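# Push tommy bar through clamp screw until knob stops

## Task

Insert the tommy bar into the hole through the clamp's screw and keep sliding it until the knob at the end of its longer part rests against the screw.

## Robot and tools

Robot: two arms, left_arm and right_arm, each ending in a two-finger gripper. Base positions in the scene frame: left_arm (+0.019, +0.229, +0.047) m, quat_wxyz (+1.000, 0, 0, +0.028); right_arm (-0.046, -0.342, +0.041) m, quat_wxyz (+1.000, 0, 0, +0.002). A two-camera stand is fixed to the floor behind the arms.

Frames. Scene frame: origin at table-top height, halfway between the nominal base spots; +z up, +x out over the table, left_arm toward +y (arm names do not match image sides). Each arm reports its hand pose, velocities, targets and wrist-camera pose in its own base frame. The table and the head cameras use the scene frame. Motion offsets run along the axes of that arm's current Hand target. On a gripper, the fingers extend along +z and separate along y; end_effector_position sits between the pads, roughly 1 cm behind the tips. Reported poses may be off by a few cm, worse far from the base.

execute_actions(actions, cameras). actions is a list of actions; each action is a table of up to 15 rows, one row per 1/30 s step; if fewer than 15 rows, the final row is repeated. Every row has 14 numbers in [-1, 1] covering both arms: left dx, dy, dz, rx, ry, rz, opening, then right in the same order. dx..rz are an offset (not a pose) from that arm's Hand target as it stood when the action began; each row counts from that same start, so rows do not add up within an action, but a following action starts from the new Hand target, so repeating an offset moves further. Scale: 1.0 = 0.6 m or 180 degrees; rx, ry, rz form a single rotation vector. opening is absolute: +1 fully open (0.093 m), -1 closed. Six zeros re-command the current Hand target; always send the opening you want. An empty actions list returns images and the full result.

move(target, speed, blend, opening_speed, grip_force, blocking, cameras). target is one 14-number row (same layout and scale as above) or a list of up to 15 such rows; every row is an offset from the Hand targets at the move's start, not from the previous row. Paths are straight, end together, take 0.5 s minimum and stop at 10 s. speed: m/s, 0.002 to 2.9, default 0.25; rotation up to twice that in rad/s; one value or one per target. blend: metres of corner rounding, default 0 (full stop at each target). opening_speed: per second on the -1..+1 scale, at least 0.2. grip_force: newtons per finger pad, 10 to 50 (50 = full); persists; lower values close slowly (about 4 s at 40, 16 s at 10). blocking=false returns after about 0.5 s while the move continues. The move does not avoid obstacles or the other arm. Grippers lag and can overshoot more when fast, especially near full reach. Avoid paths passing near an arm's own base; route around it. The result adds a move: line: done, off_target, moving, held or fault per arm, and limits such as paced (pose clipped) or held (steps withheld). Done means within 10 mm and 2 degrees; it says nothing about contact.

wait(seconds 0 to 10): lets time pass holding the last commands. stop(): brakes a running move. zoom_image(camera, region [x0, y0, x1, y1] in pixels, at most 504 by 504): enlarges part of the latest image of cam_head_left, cam_head_right, cam_left_wrist or cam_right_wrist (all 896x504). finished_scene(scene 1 to 3): ends the scene; the bar must stay in place without the robot. After ending scene 1, make no further call in that reply.

Result lines: end_effector_position (m) and end_effector_quat_wxyz per arm in its base frame; Hand target (the commanded pose after clipping; the next offsets count from it); Tool commands; grip_measured (motor position, +1 open, -1 closed); Joint positions (six joints then gripper opening in metres); Joint velocities (omitted or 'within noise' when still); joint torques (same order, include gravity; joints 1 to 3 wrap at ±28 N m); step readings of position; Actions left; MOTOR HOT or OVER-TEMPERATURE FAULT.

Motion behaviour: orientation commands are limited to 40 degrees from the measured orientation per step. Grippers often stop short or sag and tilt from friction and weight; check the result and send the missing offset or correction. A later command, even all zeros, re-requests the target. To release a push, command the target back behind the gripper. Joint ranges (rad): waist -2.618 to 3.054, shoulder 0 to 3.142, elbow 0 to 3.142 (straight 2.901), wrist pitch -1.571 to 1.571, wrist yaw -1.571 to 1.571, wrist roll -2.094 to 2.094.

Gripping: pads meet near -0.94; each millimetre of object width adds about 0.0208. Readings can be biased up to 0.02 high. Commanding at least 0.24 below the width reading gives full force (about 50 to 65 N per pad); just below presses gently. Keep sending the closing value to hold; to release, send well above the width reading. Jumping far below the width can spike the force briefly.

Avoid: dropping the bar or letting it leave the table (failure), releasing it while moving, fast impacts, hard pushes on fixed or heavy items, any contact between the arms or one gripper closing on the other's fingers, strain on a wrist camera cable, and arm stops. Motors heat when holding loads, stretched out, or pushing at unreachable poses: 75 °C warns, 90 °C folds that arm away for the rest of the scene, 100 °C makes it collapse.

Camera calibration (OpenCV style) is given per camera; head cameras are accurate to about 7.5 mm near image centre; wrist camera poses derive from joint readings and may lag during motion.

Each tool is called after "Emit:" by a JSON object that holds its "name" and its "arguments", one argument or row to a line.

## Session

Emit:
{"name": "execute_actions", "arguments": {
  "actions": []
}}

Scene clock: 0.00 s.
left_arm: end_effector_position=(+0.3804, +0.0295, +0.0974) grip_measured=+1.000 end_effector_quat_wxyz=(+0.599, -0.096, +0.792, +0.073) | right_arm: end_effector_position=(+0.3881, -0.0280, +0.0848) grip_measured=+1.000 end_effector_quat_wxyz=(+0.566, +0.070, +0.822, -0.001)
Joint positions: left_arm=[-0.042 1.562 0.314 0.961 -0.273 -0.078 0.093] | right_arm=[-0.061 1.558 0.366 0.824 0.024 0.092 0.093]
Joint velocities: within noise
Joint torques (N m): no reading
Heat: left arm: 32 °C; right arm: 33 °C.
Hand target: left_arm +0.3853, +0.0301, +0.1122; +0.617, -0.101, +0.777, +0.071 | right_arm +0.3939, -0.0273, +0.0993; +0.584, +0.069, +0.809, +0.003
Tool commands: left_gripper/opening=+1.0 right_gripper/opening=+1.0
camera_calibration:
cam_left_wrist: T_world_to_cam=[[0.253366, -0.967369, -0.00145843, -0.0665414], [-0.632289, -0.164463, -0.757075, 0.356122], [0.732131, 0.192739, -0.653327, -0.136106], [0, 0, 0, 1]] pos_world=[0.341679, 0.0204319, 0.180592]
cam_right_wrist: T_world_to_cam=[[-0.122047, -0.986521, -0.108996, 0.0298496], [-0.711074, 0.163524, -0.683837, 0.375], [0.692444, -0.00595639, -0.721447, -0.123306], [0, 0, 0, 1]] pos_world=[0.355678, -0.0326088, 0.170733]

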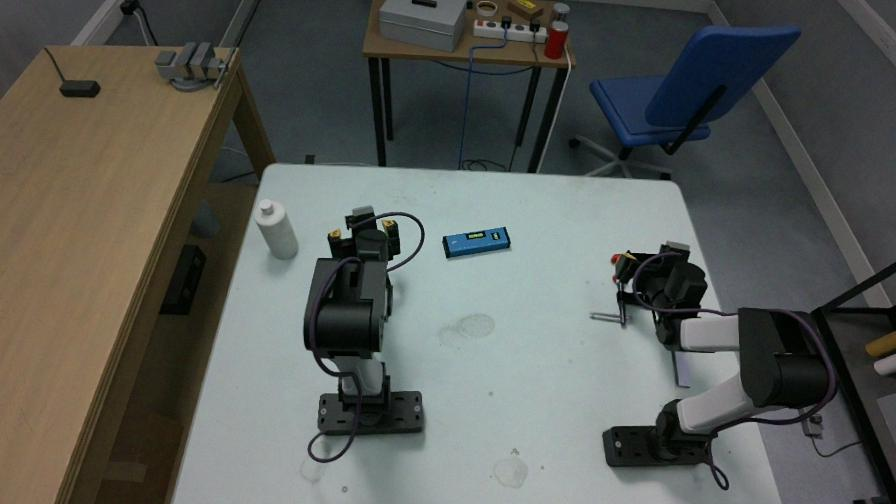

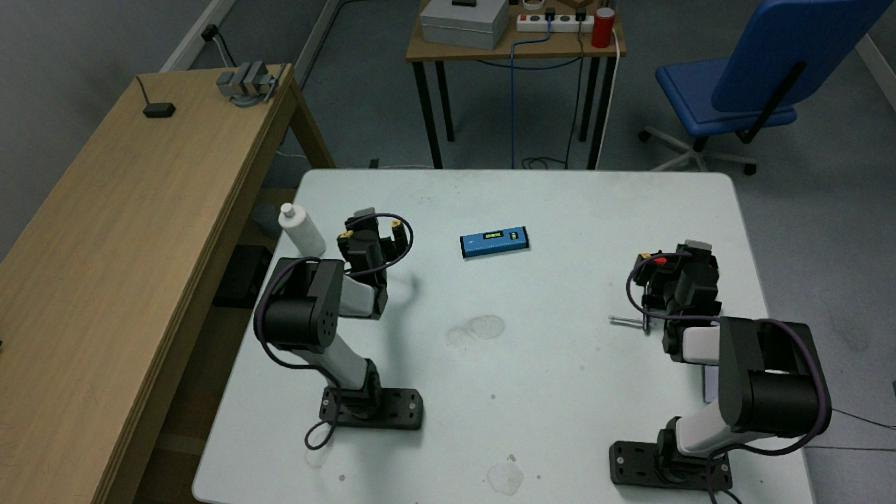

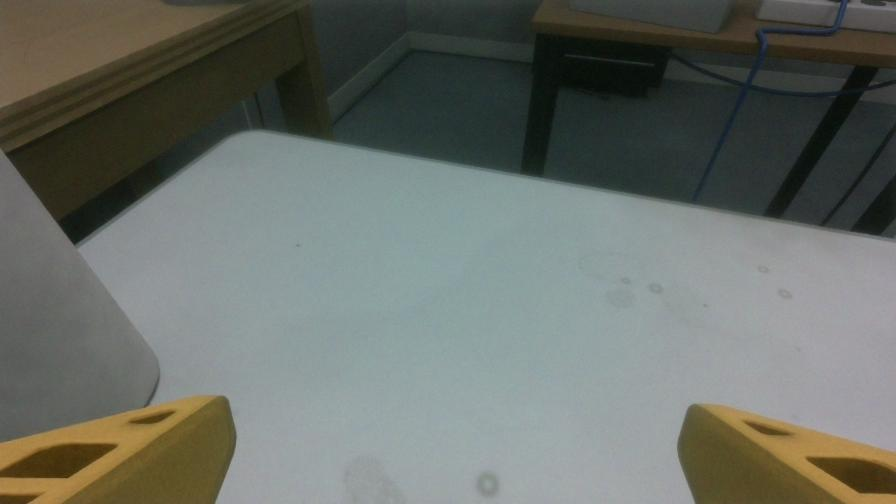

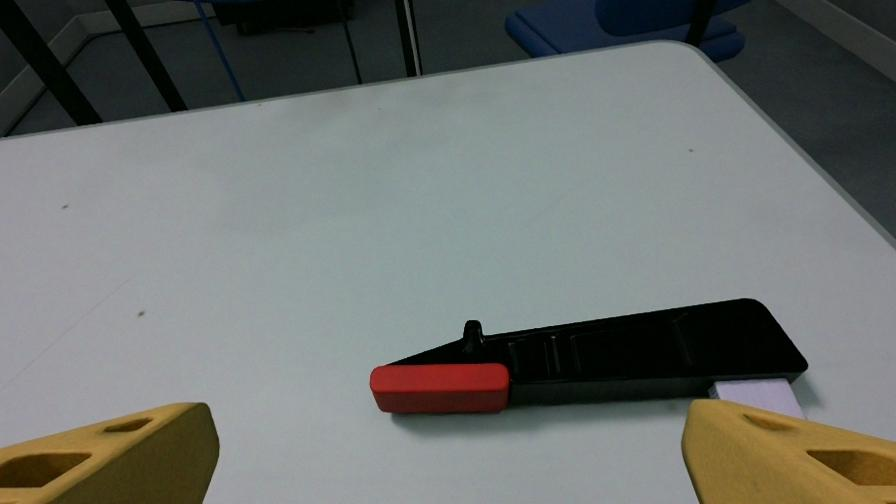

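Emit:
{"name": "zoom_image", "arguments": {
  "camera": "cam_head_left",
  "region": [560, 220, 760, 400]
}}

Emit:
{"name": "zoom_image", "arguments": {
  "camera": "cam_head_right",
  "region": [580, 220, 780, 420]
}}

Scaled by 2.520 from the camera's 896x504 image, which has a finer 1280x720 frame.

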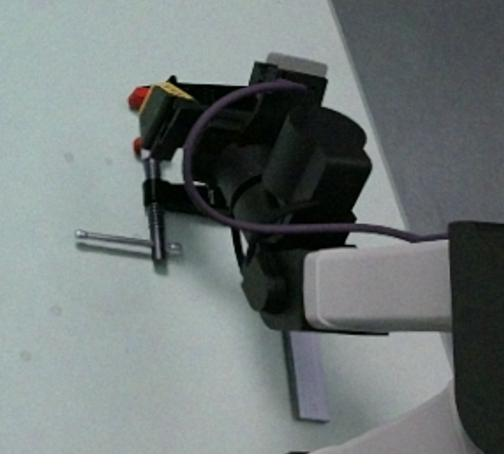

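Scaled by 2.520 from the camera's 896x504 image, which has a finer 1280x720 frame.

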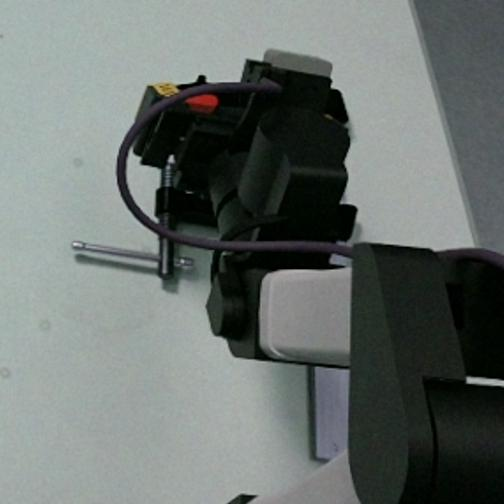

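Emit:
{"name": "move", "arguments": {
  "target": [0,0,0,0,0,0,1,0.0249,0.2958,-0.2093,-0.0098,0.2308,-0.0439,-1],
  "cameras": ["all"]
}}

Scene clock: 56.87 s.
left_arm: end_effector_position=(+0.3804, +0.0295, +0.0974) grip_measured=+1.000 end_effector_quat_wxyz=(+0.599, -0.096, +0.792, +0.073) | right_arm: end_effector_position=(+0.2843, +0.1568, +0.1292) grip_measured=-0.976 end_effector_quat_wxyz=(+0.250, -0.010, +0.968, -0.006)
Joint positions: left_arm=[-0.042 1.562 0.314 0.961 -0.273 -0.078 0.093] | right_arm=[0.661 1.408 1.05 -0.805 0.307 0.576 0]
Joint torques (N m): left_arm=[-0.27 -6.79 5.3 1.9 0.02 0.14] | right_arm=[0.8 -3.23 8.87 1 0.33 0.16]
Heat: left arm: 36 °C; right arm: 37 °C.
Hand target: left_arm +0.3853, +0.0301, +0.1122; +0.617, -0.101, +0.777, +0.071 | right_arm +0.2900, +0.1598, +0.1404; +0.259, +0.001, +0.966, +0.000
Off the commanded pose: left_arm 0.016 m, 3 deg | right_arm 0.013 m, 2 deg.
move: off_target (left_arm, right_arm)
camera_calibration:
cam_left_wrist: T_world_to_cam=[[0.253366, -0.967369, -0.00145843, -0.0665414], [-0.632289, -0.164463, -0.757075, 0.356122], [0.732131, 0.192739, -0.653327, -0.136106], [0, 0, 0, 1]] pos_world=[0.341679, 0.0204319, 0.180592]
cam_right_wrist: T_world_to_cam=[[-0.00735046, -0.999964, -0.00428534, 0.160164], [-0.998007, 0.00760455, -0.0626468, 0.32709], [0.0626771, 0.00381631, -0.998027, 0.194987], [0, 0, 0, 1]] pos_world=[0.315394, 0.156927, 0.215779]

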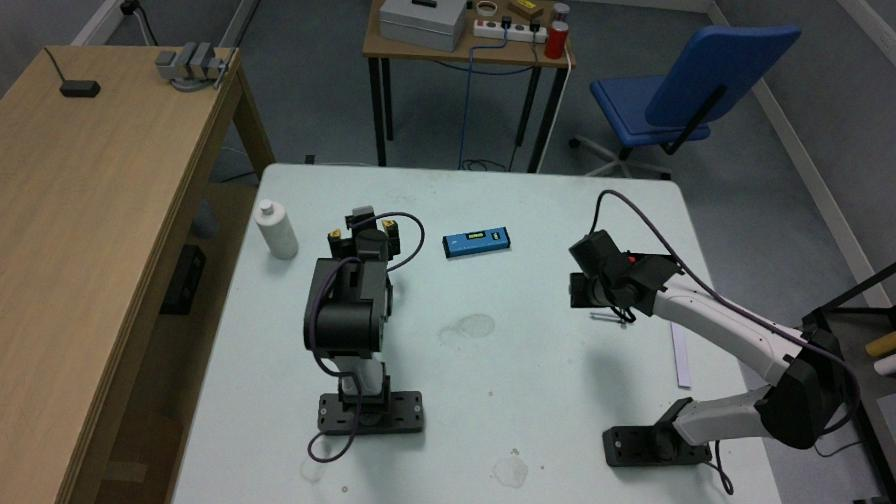

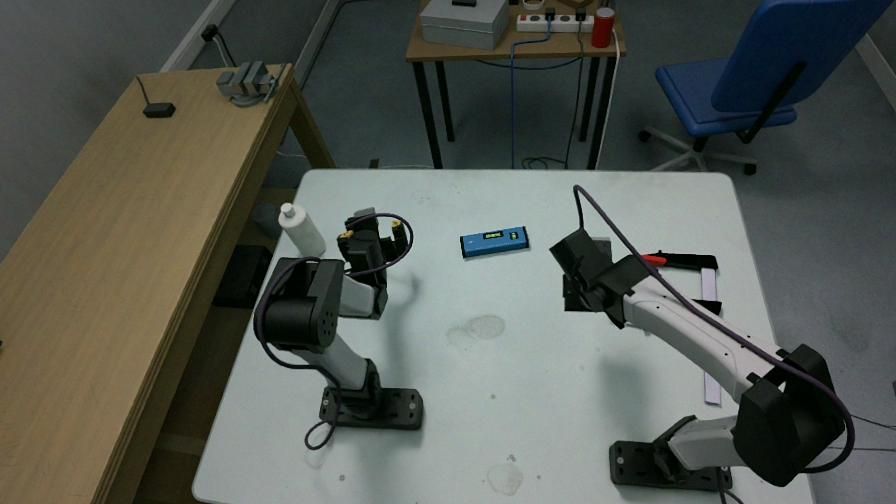

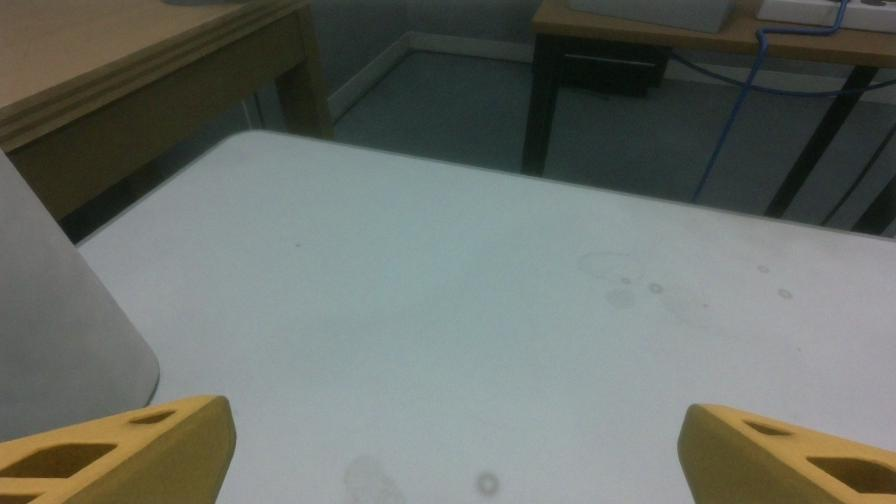

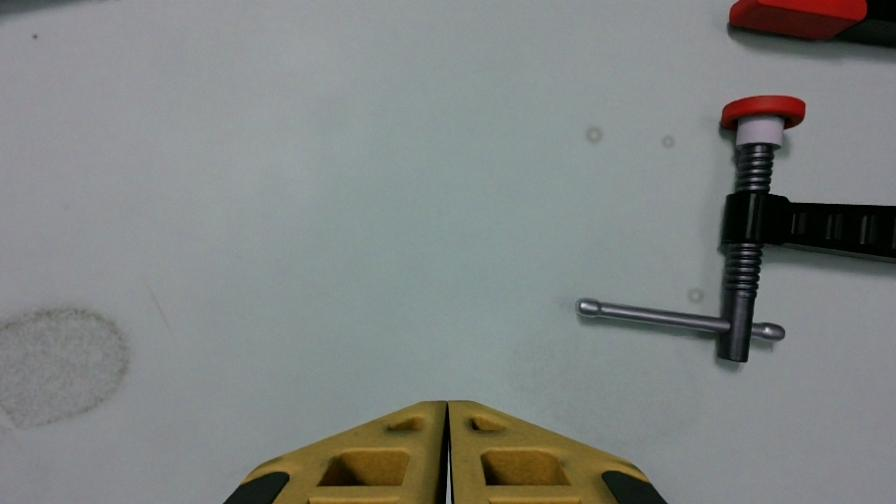

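Emit:
{"name": "move", "arguments": {
  "target": [0,0,0,0,0,0,1,0.1019,-0.0567,0.23,0,0,0,-1],
  "speed": 0.12,
  "cameras": ["all"]
}}

Emit:
{"name": "zoom_image", "arguments": {
  "camera": "cam_head_right",
  "region": [560, 240, 720, 360]
}}

Scene clock: 72.80 s.
left_arm: end_effector_position=(+0.3804, +0.0295, +0.0974) grip_measured=+1.000 end_effector_quat_wxyz=(+0.599, -0.096, +0.792, +0.073) | right_arm: end_effector_position=(+0.2974, +0.1197, -0.0117) grip_measured=-0.976 end_effector_quat_wxyz=(+0.243, -0.001, +0.970, -0.015)
Joint positions: left_arm=[-0.042 1.562 0.314 0.961 -0.273 -0.078 0.093] | right_arm=[0.518 1.635 0.641 -0.155 0.261 0.461 0]
Joint torques (N m): left_arm=[-0.27 -6.8 5.35 1.89 0.02 0.14] | right_arm=[-0.32 -3.4 4.41 1.83 0.13 -0.02]
Heat: left arm: 36 °C; right arm: 36 °C.
Hand target: left_arm +0.3853, +0.0301, +0.1122; +0.617, -0.101, +0.777, +0.071 | right_arm +0.3060, +0.1258, -0.0097; +0.259, +0.001, +0.966, +0.000
Off the commanded pose: left_arm 0.016 m, 3 deg | right_arm 0.011 m, 3 deg.
move: off_target (left_arm, right_arm)
camera_calibration:
cam_left_wrist: T_world_to_cam=[[0.253366, -0.967369, -0.00145843, -0.0665414], [-0.632289, -0.164463, -0.757075, 0.356122], [0.732131, 0.192739, -0.653327, -0.136106], [0, 0, 0, 1]] pos_world=[0.341679, 0.0204319, 0.180592]
cam_right_wrist: T_world_to_cam=[[-0.0303511, -0.999506, 0.00818465, 0.129544], [-0.998349, 0.0299144, -0.0490363, 0.329268], [0.0487672, -0.00965944, -0.998763, 0.059474], [0, 0, 0, 1]] pos_world=[0.329756, 0.120204, 0.0744862]

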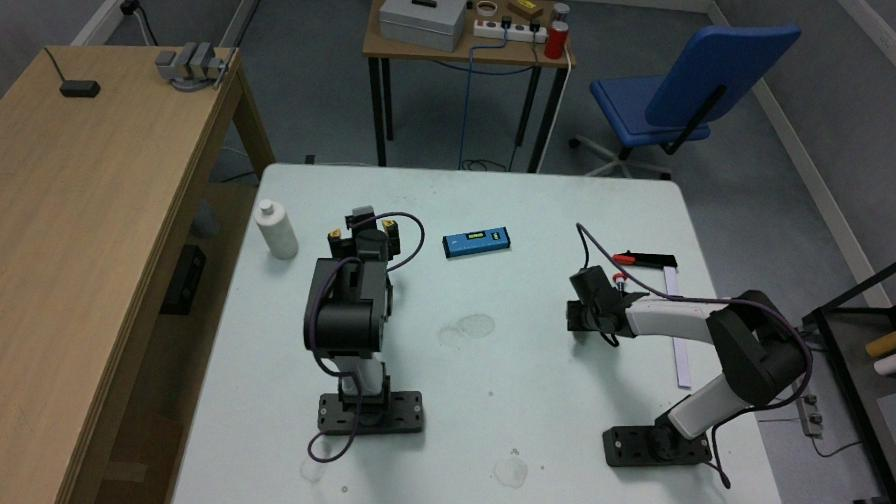

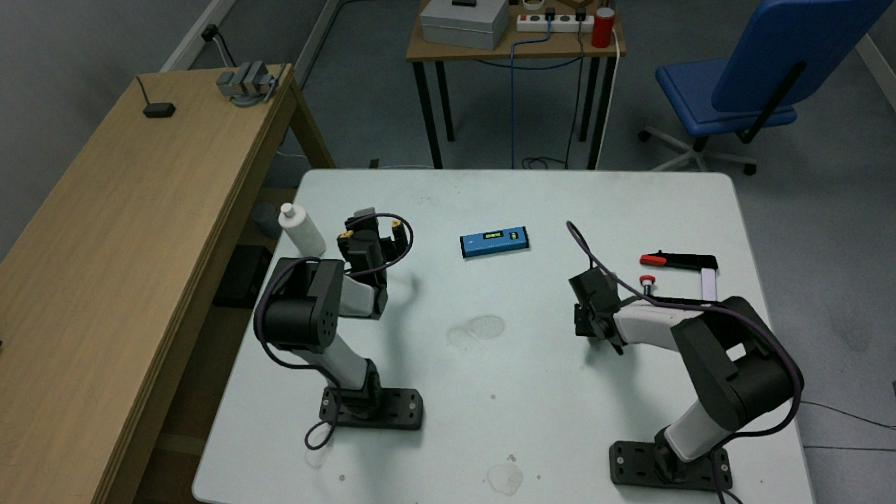

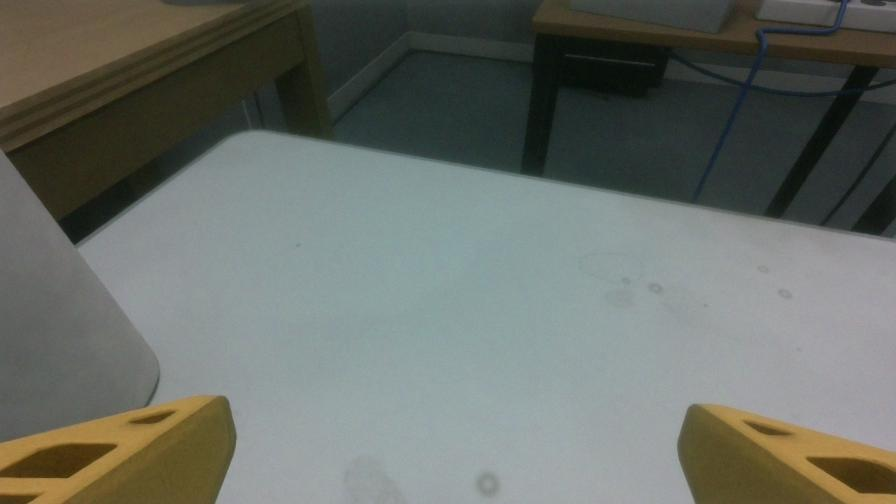

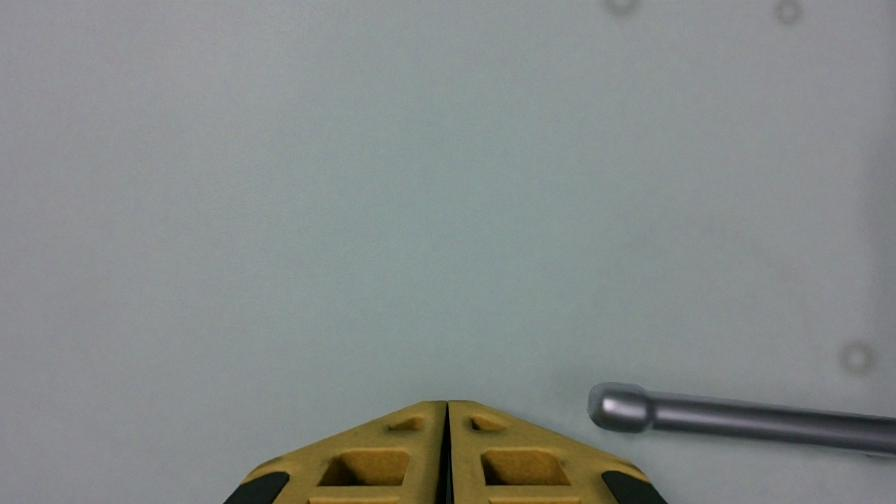

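Scaled by 3.150 from the camera's 896x504 image, which has a finer 1280x720 frame.

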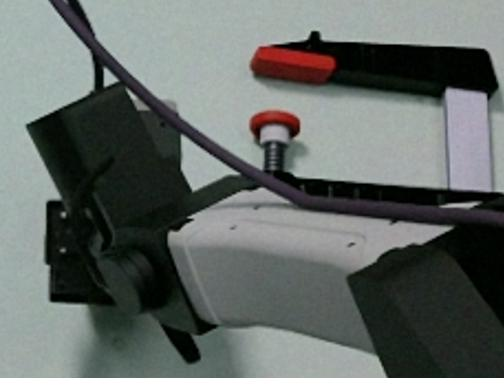

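Emit:
{"name": "move", "arguments": {
  "target": [0,0,0,0,0,0,1,0.0152,0,0.0163,0,0,0,-1],
  "speed": 0.04,
  "cameras": ["cam_right_wrist"]
}}

Scene clock: 83.67 s.
left_arm: end_effector_position=(+0.3804, +0.0295, +0.0974) grip_measured=+1.000 end_effector_quat_wxyz=(+0.599, -0.096, +0.792, +0.073) | right_arm: end_effector_position=(+0.2935, +0.1180, -0.0234) grip_measured=-0.976 end_effector_quat_wxyz=(+0.239, -0.003, +0.971, -0.020)
Joint positions: left_arm=[-0.042 1.562 0.314 0.961 -0.273 -0.078 0.093] | right_arm=[0.523 1.667 0.616 -0.111 0.267 0.461 0]
Joint torques (N m): left_arm=[-0.2 -6.79 5.27 1.91 0.01 0.15] | right_arm=[0.27 -3.17 3.84 2.04 0.15 0.03]
Heat: left arm: 36 °C; right arm: 36 °C.
Hand target: left_arm +0.3853, +0.0301, +0.1122; +0.617, -0.101, +0.777, +0.071 | right_arm +0.3030, +0.1258, -0.0227; +0.259, +0.001, +0.966, +0.000
Off the commanded pose: left_arm 0.016 m, 3 deg | right_arm 0.012 m, 3 deg.
move: off_target (left_arm, right_arm)
camera_calibration:
cam_right_wrist: T_world_to_cam=[[-0.0281508, -0.999415, 0.019419, 0.127486], [-0.998764, 0.0273258, -0.0415154, 0.325455], [0.0409604, -0.0205637, -0.998949, 0.0514093], [0, 0, 0, 1]] pos_world=[0.326536, 0.119575, 0.062391]
Images, in order (width x height): cam_right_wrist 896x504.

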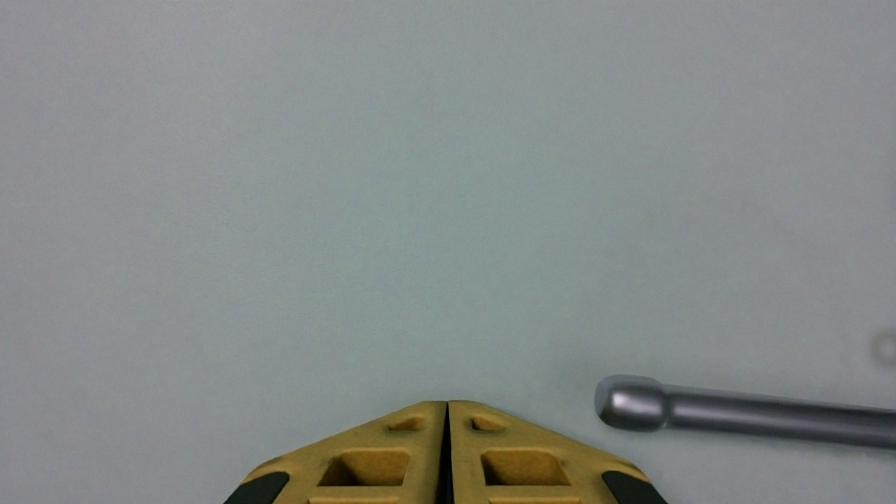

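Emit:
{"name": "move", "arguments": {
  "target": [
    [0,0,0,0,0,0,1,0.005,0,0.0087,0,0,0,-1],
    [0,0,0,0,0,0,1,0.009,-0.058,0.0067,0,0,0,-1]
  ],
  "speed": 0.04,
  "cameras": ["cam_right_wrist"]
}}

Scene clock: 91.33 s.
left_arm: end_effector_position=(+0.3804, +0.0295, +0.0974) grip_measured=+1.000 end_effector_quat_wxyz=(+0.599, -0.096, +0.792, +0.073) | right_arm: end_effector_position=(+0.2935, +0.1151, -0.0233) grip_measured=-0.976 end_effector_quat_wxyz=(+0.248, -0.019, +0.968, +0.034)
Joint positions: left_arm=[-0.042 1.562 0.314 0.961 -0.273 -0.078 0.093] | right_arm=[0.448 1.621 0.541 -0.003 0.139 0.373 0]
Joint torques (N m): left_arm=[-0.24 -6.82 5.35 1.9 0.01 0.16] | right_arm=[-3.43 -2.85 2.78 1.7 0.78 -0.06]
Heat: left arm: 36 °C; right arm: 35 °C.
Hand target: left_arm +0.3853, +0.0301, +0.1122; +0.617, -0.101, +0.777, +0.071 | right_arm +0.3003, +0.0910, -0.0289; +0.259, +0.001, +0.966, +0.000
Off the commanded pose: left_arm 0.016 m, 3 deg | right_arm 0.026 m, 5 deg.
move: off_target (left_arm, right_arm)
camera_calibration:
cam_right_wrist: T_world_to_cam=[[0.0296332, -0.996576, -0.0771857, 0.104943], [-0.997961, -0.0251298, -0.0586764, 0.330975], [0.0565358, 0.0787671, -0.995289, 0.0355292], [0, 0, 0, 1]] pos_world=[0.325182, 0.110102, 0.0628823]
Images, in order (width x height): cam_right_wrist 896x504.

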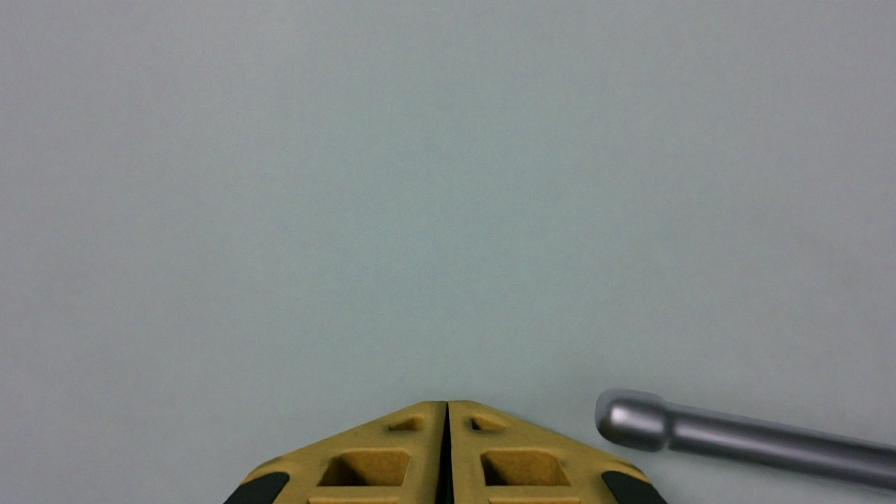

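Emit:
{"name": "move", "arguments": {
  "target": [
    [0,0,0,0,0,0,1,-0.007,0.02,-0.0123,0,0,0,-1],
    [0,0,0,0,0,0,1,-0.003,-0.05,-0.0145,0,0,0,-1]
  ],
  "speed": 0.06,
  "cameras": ["cam_right_wrist"]
}}

Scene clock: 98.50 s.
left_arm: end_effector_position=(+0.3804, +0.0295, +0.0974) grip_measured=+1.000 end_effector_quat_wxyz=(+0.599, -0.096, +0.792, +0.073) | right_arm: end_effector_position=(+0.2982, +0.0704, -0.0234) grip_measured=-0.976 end_effector_quat_wxyz=(+0.253, -0.004, +0.967, +0.010)
Joint positions: left_arm=[-0.042 1.562 0.314 0.961 -0.273 -0.078 0.093] | right_arm=[0.301 1.584 0.496 0.015 0.126 0.26 0]
Joint torques (N m): left_arm=[-0.28 -6.83 5.27 1.9 0.03 0.14] | right_arm=[-1.17 -5.18 3.06 1.37 0.28 -0.03]
Heat: left arm: 36 °C; right arm: 35 °C.
Hand target: left_arm +0.3853, +0.0301, +0.1122; +0.617, -0.101, +0.777, +0.071 | right_arm +0.2974, +0.0610, -0.0205; +0.259, +0.001, +0.966, +0.000
Off the commanded pose: left_arm 0.016 m, 3 deg | right_arm 0.010 m, 1 deg.
move: off_target (left_arm)
camera_calibration:
cam_right_wrist: T_world_to_cam=[[-0.0112866, -0.99924, -0.0372998, 0.0736373], [-0.99749, 0.0138587, -0.0694346, 0.331351], [0.0698988, 0.0364225, -0.996889, 0.037739], [0, 0, 0, 1]] pos_world=[0.328713, 0.0676147, 0.0633755]
Images, in order (width x height): cam_right_wrist 896x504.

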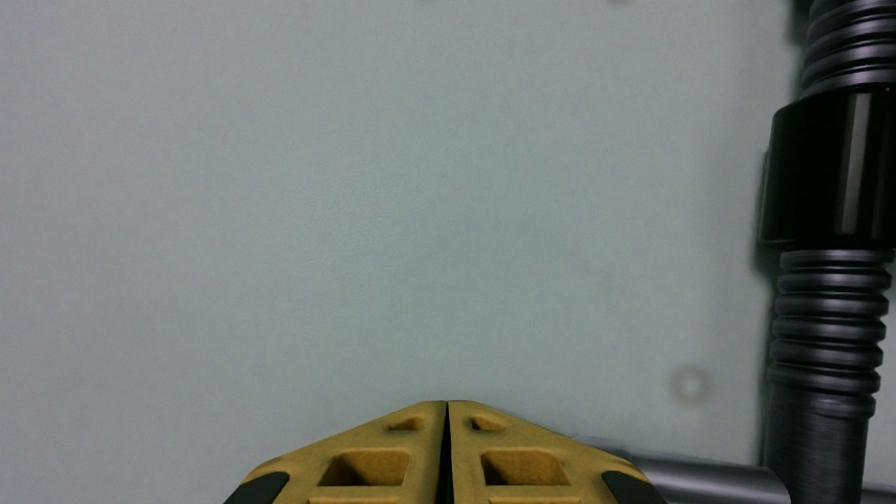

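Emit:
{"name": "move", "arguments": {
  "target": [0,0,0,0,0,0,1,0.002,-0.042,-0.007,0,0,0,-1],
  "speed": 0.05,
  "cameras": ["all"]
}}

Emit:
{"name": "zoom_image", "arguments": {
  "camera": "cam_head_right",
  "region": [580, 240, 740, 360]
}}

Scene clock: 109.77 s.
left_arm: end_effector_position=(+0.3804, +0.0295, +0.0974) grip_measured=+1.000 end_effector_quat_wxyz=(+0.599, -0.096, +0.792, +0.073) | right_arm: end_effector_position=(+0.2934, +0.0438, -0.0233) grip_measured=-0.976 end_effector_quat_wxyz=(+0.251, -0.010, +0.968, +0.006)
Joint positions: left_arm=[-0.042 1.562 0.314 0.961 -0.273 -0.078 0.093] | right_arm=[0.192 1.543 0.458 0.015 0.077 0.152 0]
Joint torques (N m): left_arm=[-0.21 -6.84 5.26 1.89 0.03 0.15] | right_arm=[-1.18 -5.42 3.77 1.3 0.19 -0.03]
Heat: left arm: 36 °C; right arm: 36 °C.
Hand target: left_arm +0.3853, +0.0301, +0.1122; +0.617, -0.101, +0.777, +0.071 | right_arm +0.2943, +0.0358, -0.0175; +0.259, +0.001, +0.966, +0.000
Off the commanded pose: left_arm 0.016 m, 3 deg | right_arm 0.010 m, 2 deg.
move: off_target (left_arm)
camera_calibration:
cam_left_wrist: T_world_to_cam=[[0.253366, -0.967369, -0.00145843, -0.0665414], [-0.632289, -0.164463, -0.757075, 0.356122], [0.732131, 0.192739, -0.653327, -0.136106], [0, 0, 0, 1]] pos_world=[0.341679, 0.0204319, 0.180592]
cam_right_wrist: T_world_to_cam=[[-0.00312063, -0.999618, -0.0274681, 0.0449201], [-0.997941, 0.00487276, -0.0639537, 0.327572], [0.0640631, 0.027212, -0.997575, 0.0411943], [0, 0, 0, 1]] pos_world=[0.324398, 0.0421857, 0.0632777]

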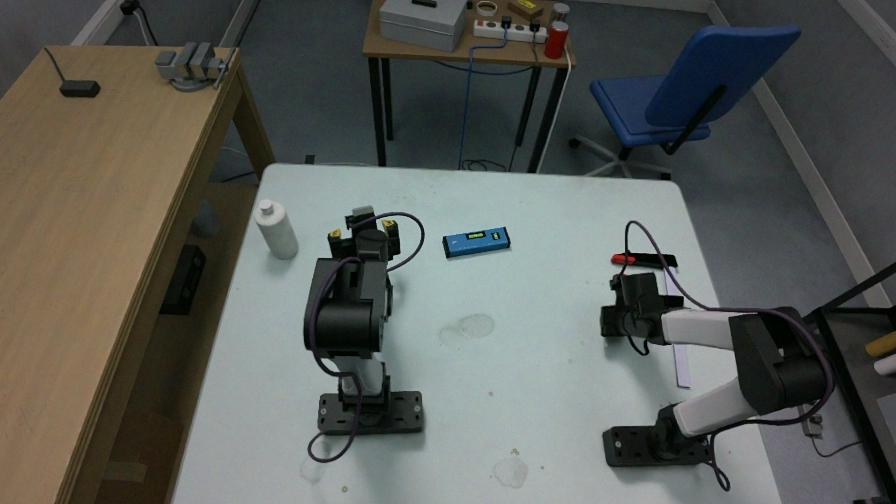

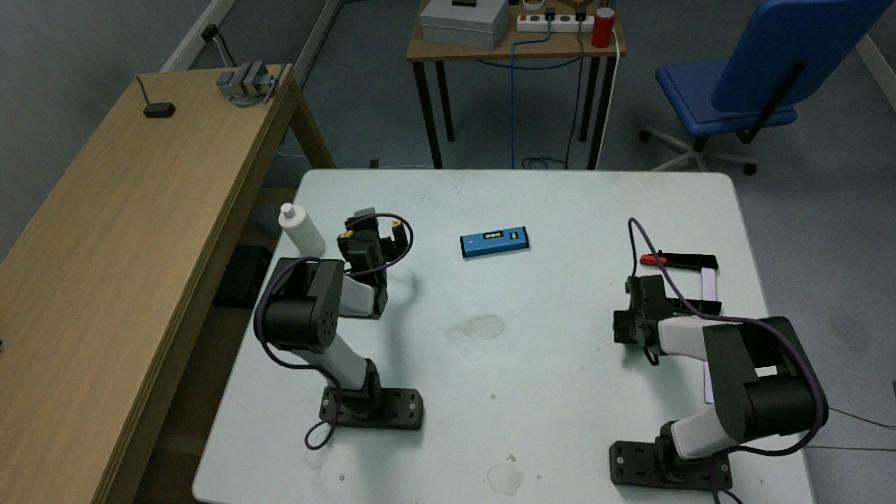

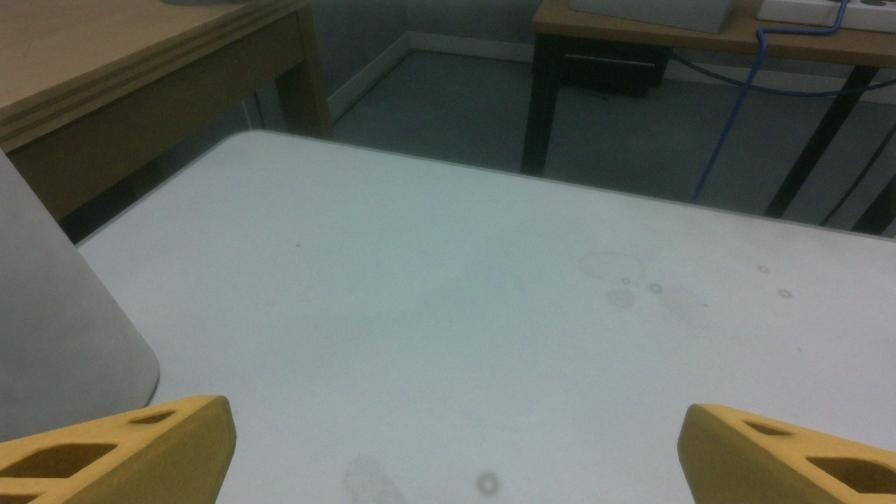

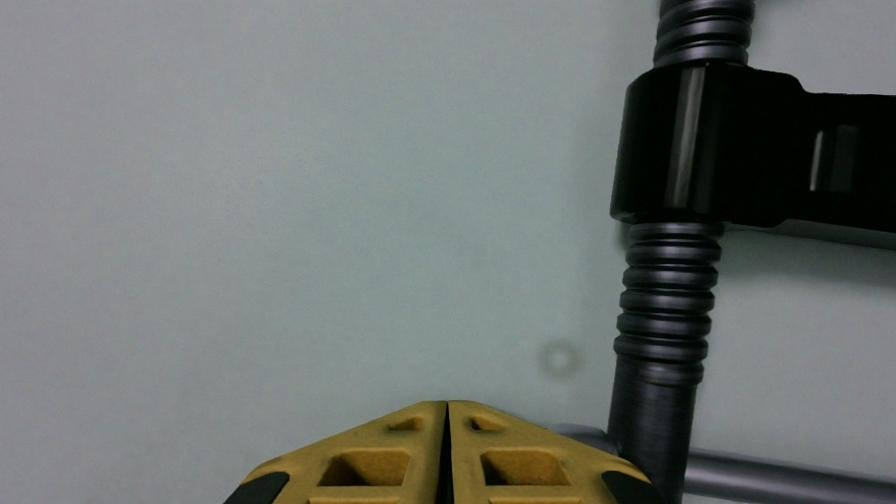

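Scaled by 3.150 from the camera's 896x504 image, which has a finer 1280x720 frame.

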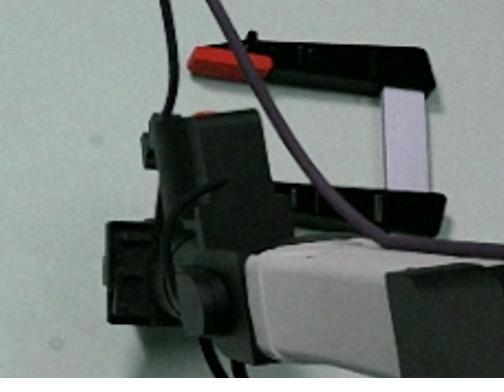

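Emit:
{"name": "move", "arguments": {
  "target": [0,0,0,0,0,0,1,0.001,-0.018,-0.003,0,0,0,-1],
  "speed": 0.04,
  "cameras": ["cam_right_wrist"]
}}

Emit:
{"name": "zoom_image", "arguments": {
  "camera": "cam_right_wrist",
  "region": [440, 340, 740, 504]
}}

Scene clock: 115.40 s.
left_arm: end_effector_position=(+0.3804, +0.0295, +0.0974) grip_measured=+1.000 end_effector_quat_wxyz=(+0.599, -0.096, +0.792, +0.073) | right_arm: end_effector_position=(+0.2921, +0.0413, -0.0213) grip_measured=-0.976 end_effector_quat_wxyz=(+0.252, -0.018, +0.967, +0.022)
Joint positions: left_arm=[-0.042 1.562 0.314 0.961 -0.273 -0.078 0.093] | right_arm=[0.153 1.523 0.447 0.015 0.023 0.109 0]
Joint torques (N m): left_arm=[-0.23 -6.8 5.33 1.89 0 0.15] | right_arm=[-2.11 -5.19 3.93 1.22 0.52 -0.06]
Heat: left arm: 36 °C; right arm: 36 °C.
Hand target: left_arm +0.3853, +0.0301, +0.1122; +0.617, -0.101, +0.777, +0.071 | right_arm +0.2928, +0.0250, -0.0162; +0.259, +0.001, +0.966, +0.000
Off the commanded pose: left_arm 0.016 m, 3 deg | right_arm 0.017 m, 3 deg.
move: off_target (left_arm, right_arm)
camera_calibration:
cam_right_wrist: T_world_to_cam=[[0.02223, -0.99827, -0.0544288, 0.0343587], [-0.997601, -0.0185788, -0.066692, 0.327297], [0.0655654, 0.0557808, -0.996288, 0.0418342], [0, 0, 0, 1]] pos_world=[0.323005, 0.0380465, 0.0653771]
Images, in order (width x height): cam_right_wrist 896x504.

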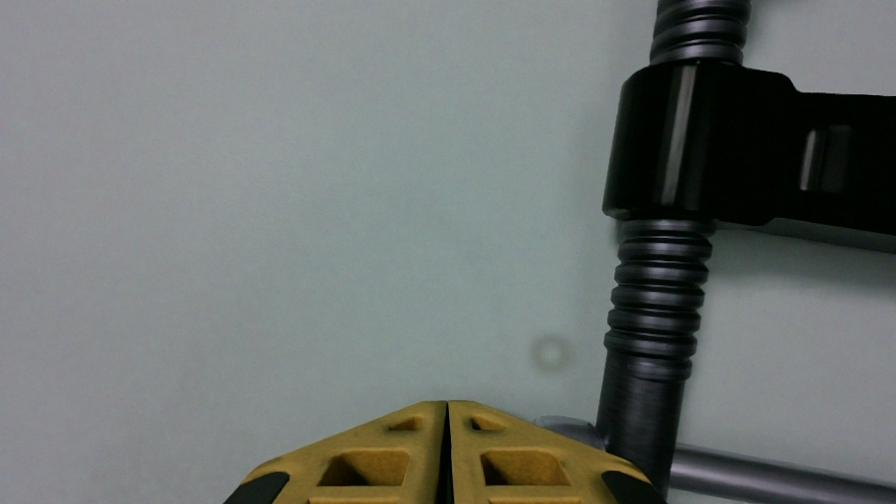

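Scaled by 1.680 from the camera's 896x504 image, which has a finer 1280x720 frame.

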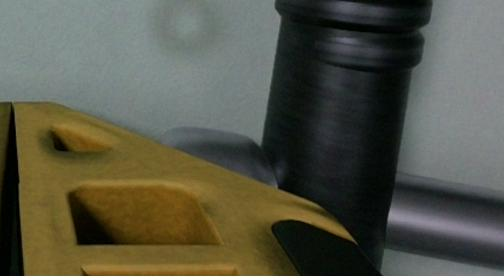

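Emit:
{"name": "move", "arguments": {
  "target": [0,0,0,0,0,0,1,-0.01,0.11,-0.017,0,0,0,-1],
  "speed": 0.12,
  "cameras": ["cam_right_wrist"]
}}

Scene clock: 119.80 s.
left_arm: end_effector_position=(+0.3804, +0.0295, +0.0974) grip_measured=+1.000 end_effector_quat_wxyz=(+0.599, -0.096, +0.792, +0.073) | right_arm: end_effector_position=(+0.2832, +0.0902, -0.0129) grip_measured=-0.976 end_effector_quat_wxyz=(+0.246, -0.010, +0.969, +0.004)
Joint positions: left_arm=[-0.042 1.562 0.314 0.961 -0.273 -0.078 0.093] | right_arm=[0.41 1.523 0.51 -0.092 0.179 0.346 0]
Joint torques (N m): left_arm=[-0.25 -6.83 5.24 1.88 0 0.15] | right_arm=[0.96 -3.51 6.76 1.16 0.41 0.14]
Heat: left arm: 36 °C; right arm: 36 °C.
Hand target: left_arm +0.3853, +0.0301, +0.1122; +0.617, -0.101, +0.777, +0.071 | right_arm +0.2930, +0.0910, -0.0044; +0.259, +0.001, +0.966, +0.000
Off the commanded pose: left_arm 0.016 m, 3 deg | right_arm 0.013 m, 2 deg.
move: off_target (left_arm, right_arm)
camera_calibration:
cam_right_wrist: T_world_to_cam=[[-0.00293075, -0.999731, -0.023005, 0.0914616], [-0.998506, 0.00418077, -0.0544783, 0.318229], [0.0545598, 0.022811, -0.99825, 0.0540357], [0, 0, 0, 1]] pos_world=[0.315073, 0.0888739, 0.0733817]
Images, in order (width x height): cam_right_wrist 896x504.

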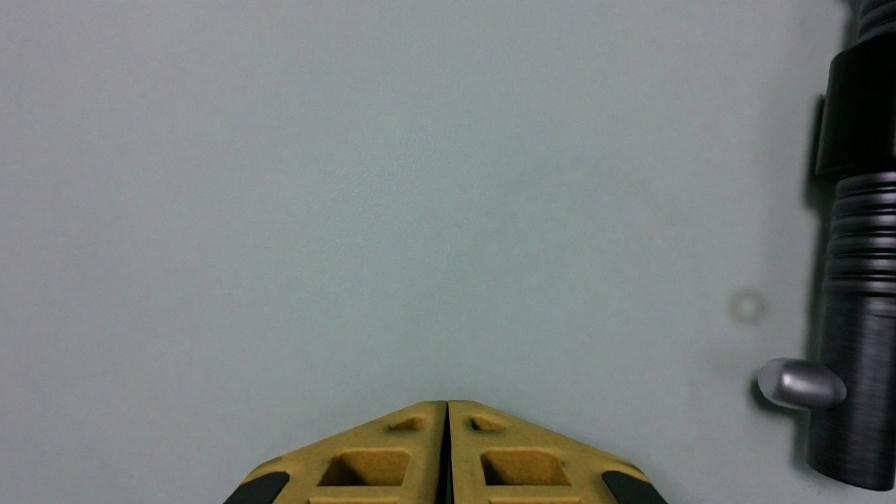

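Knob is against the screw.

Emit:
{"name": "finished_scene", "arguments": {
  "scene": 2
}}

The scene is finished: the task was done.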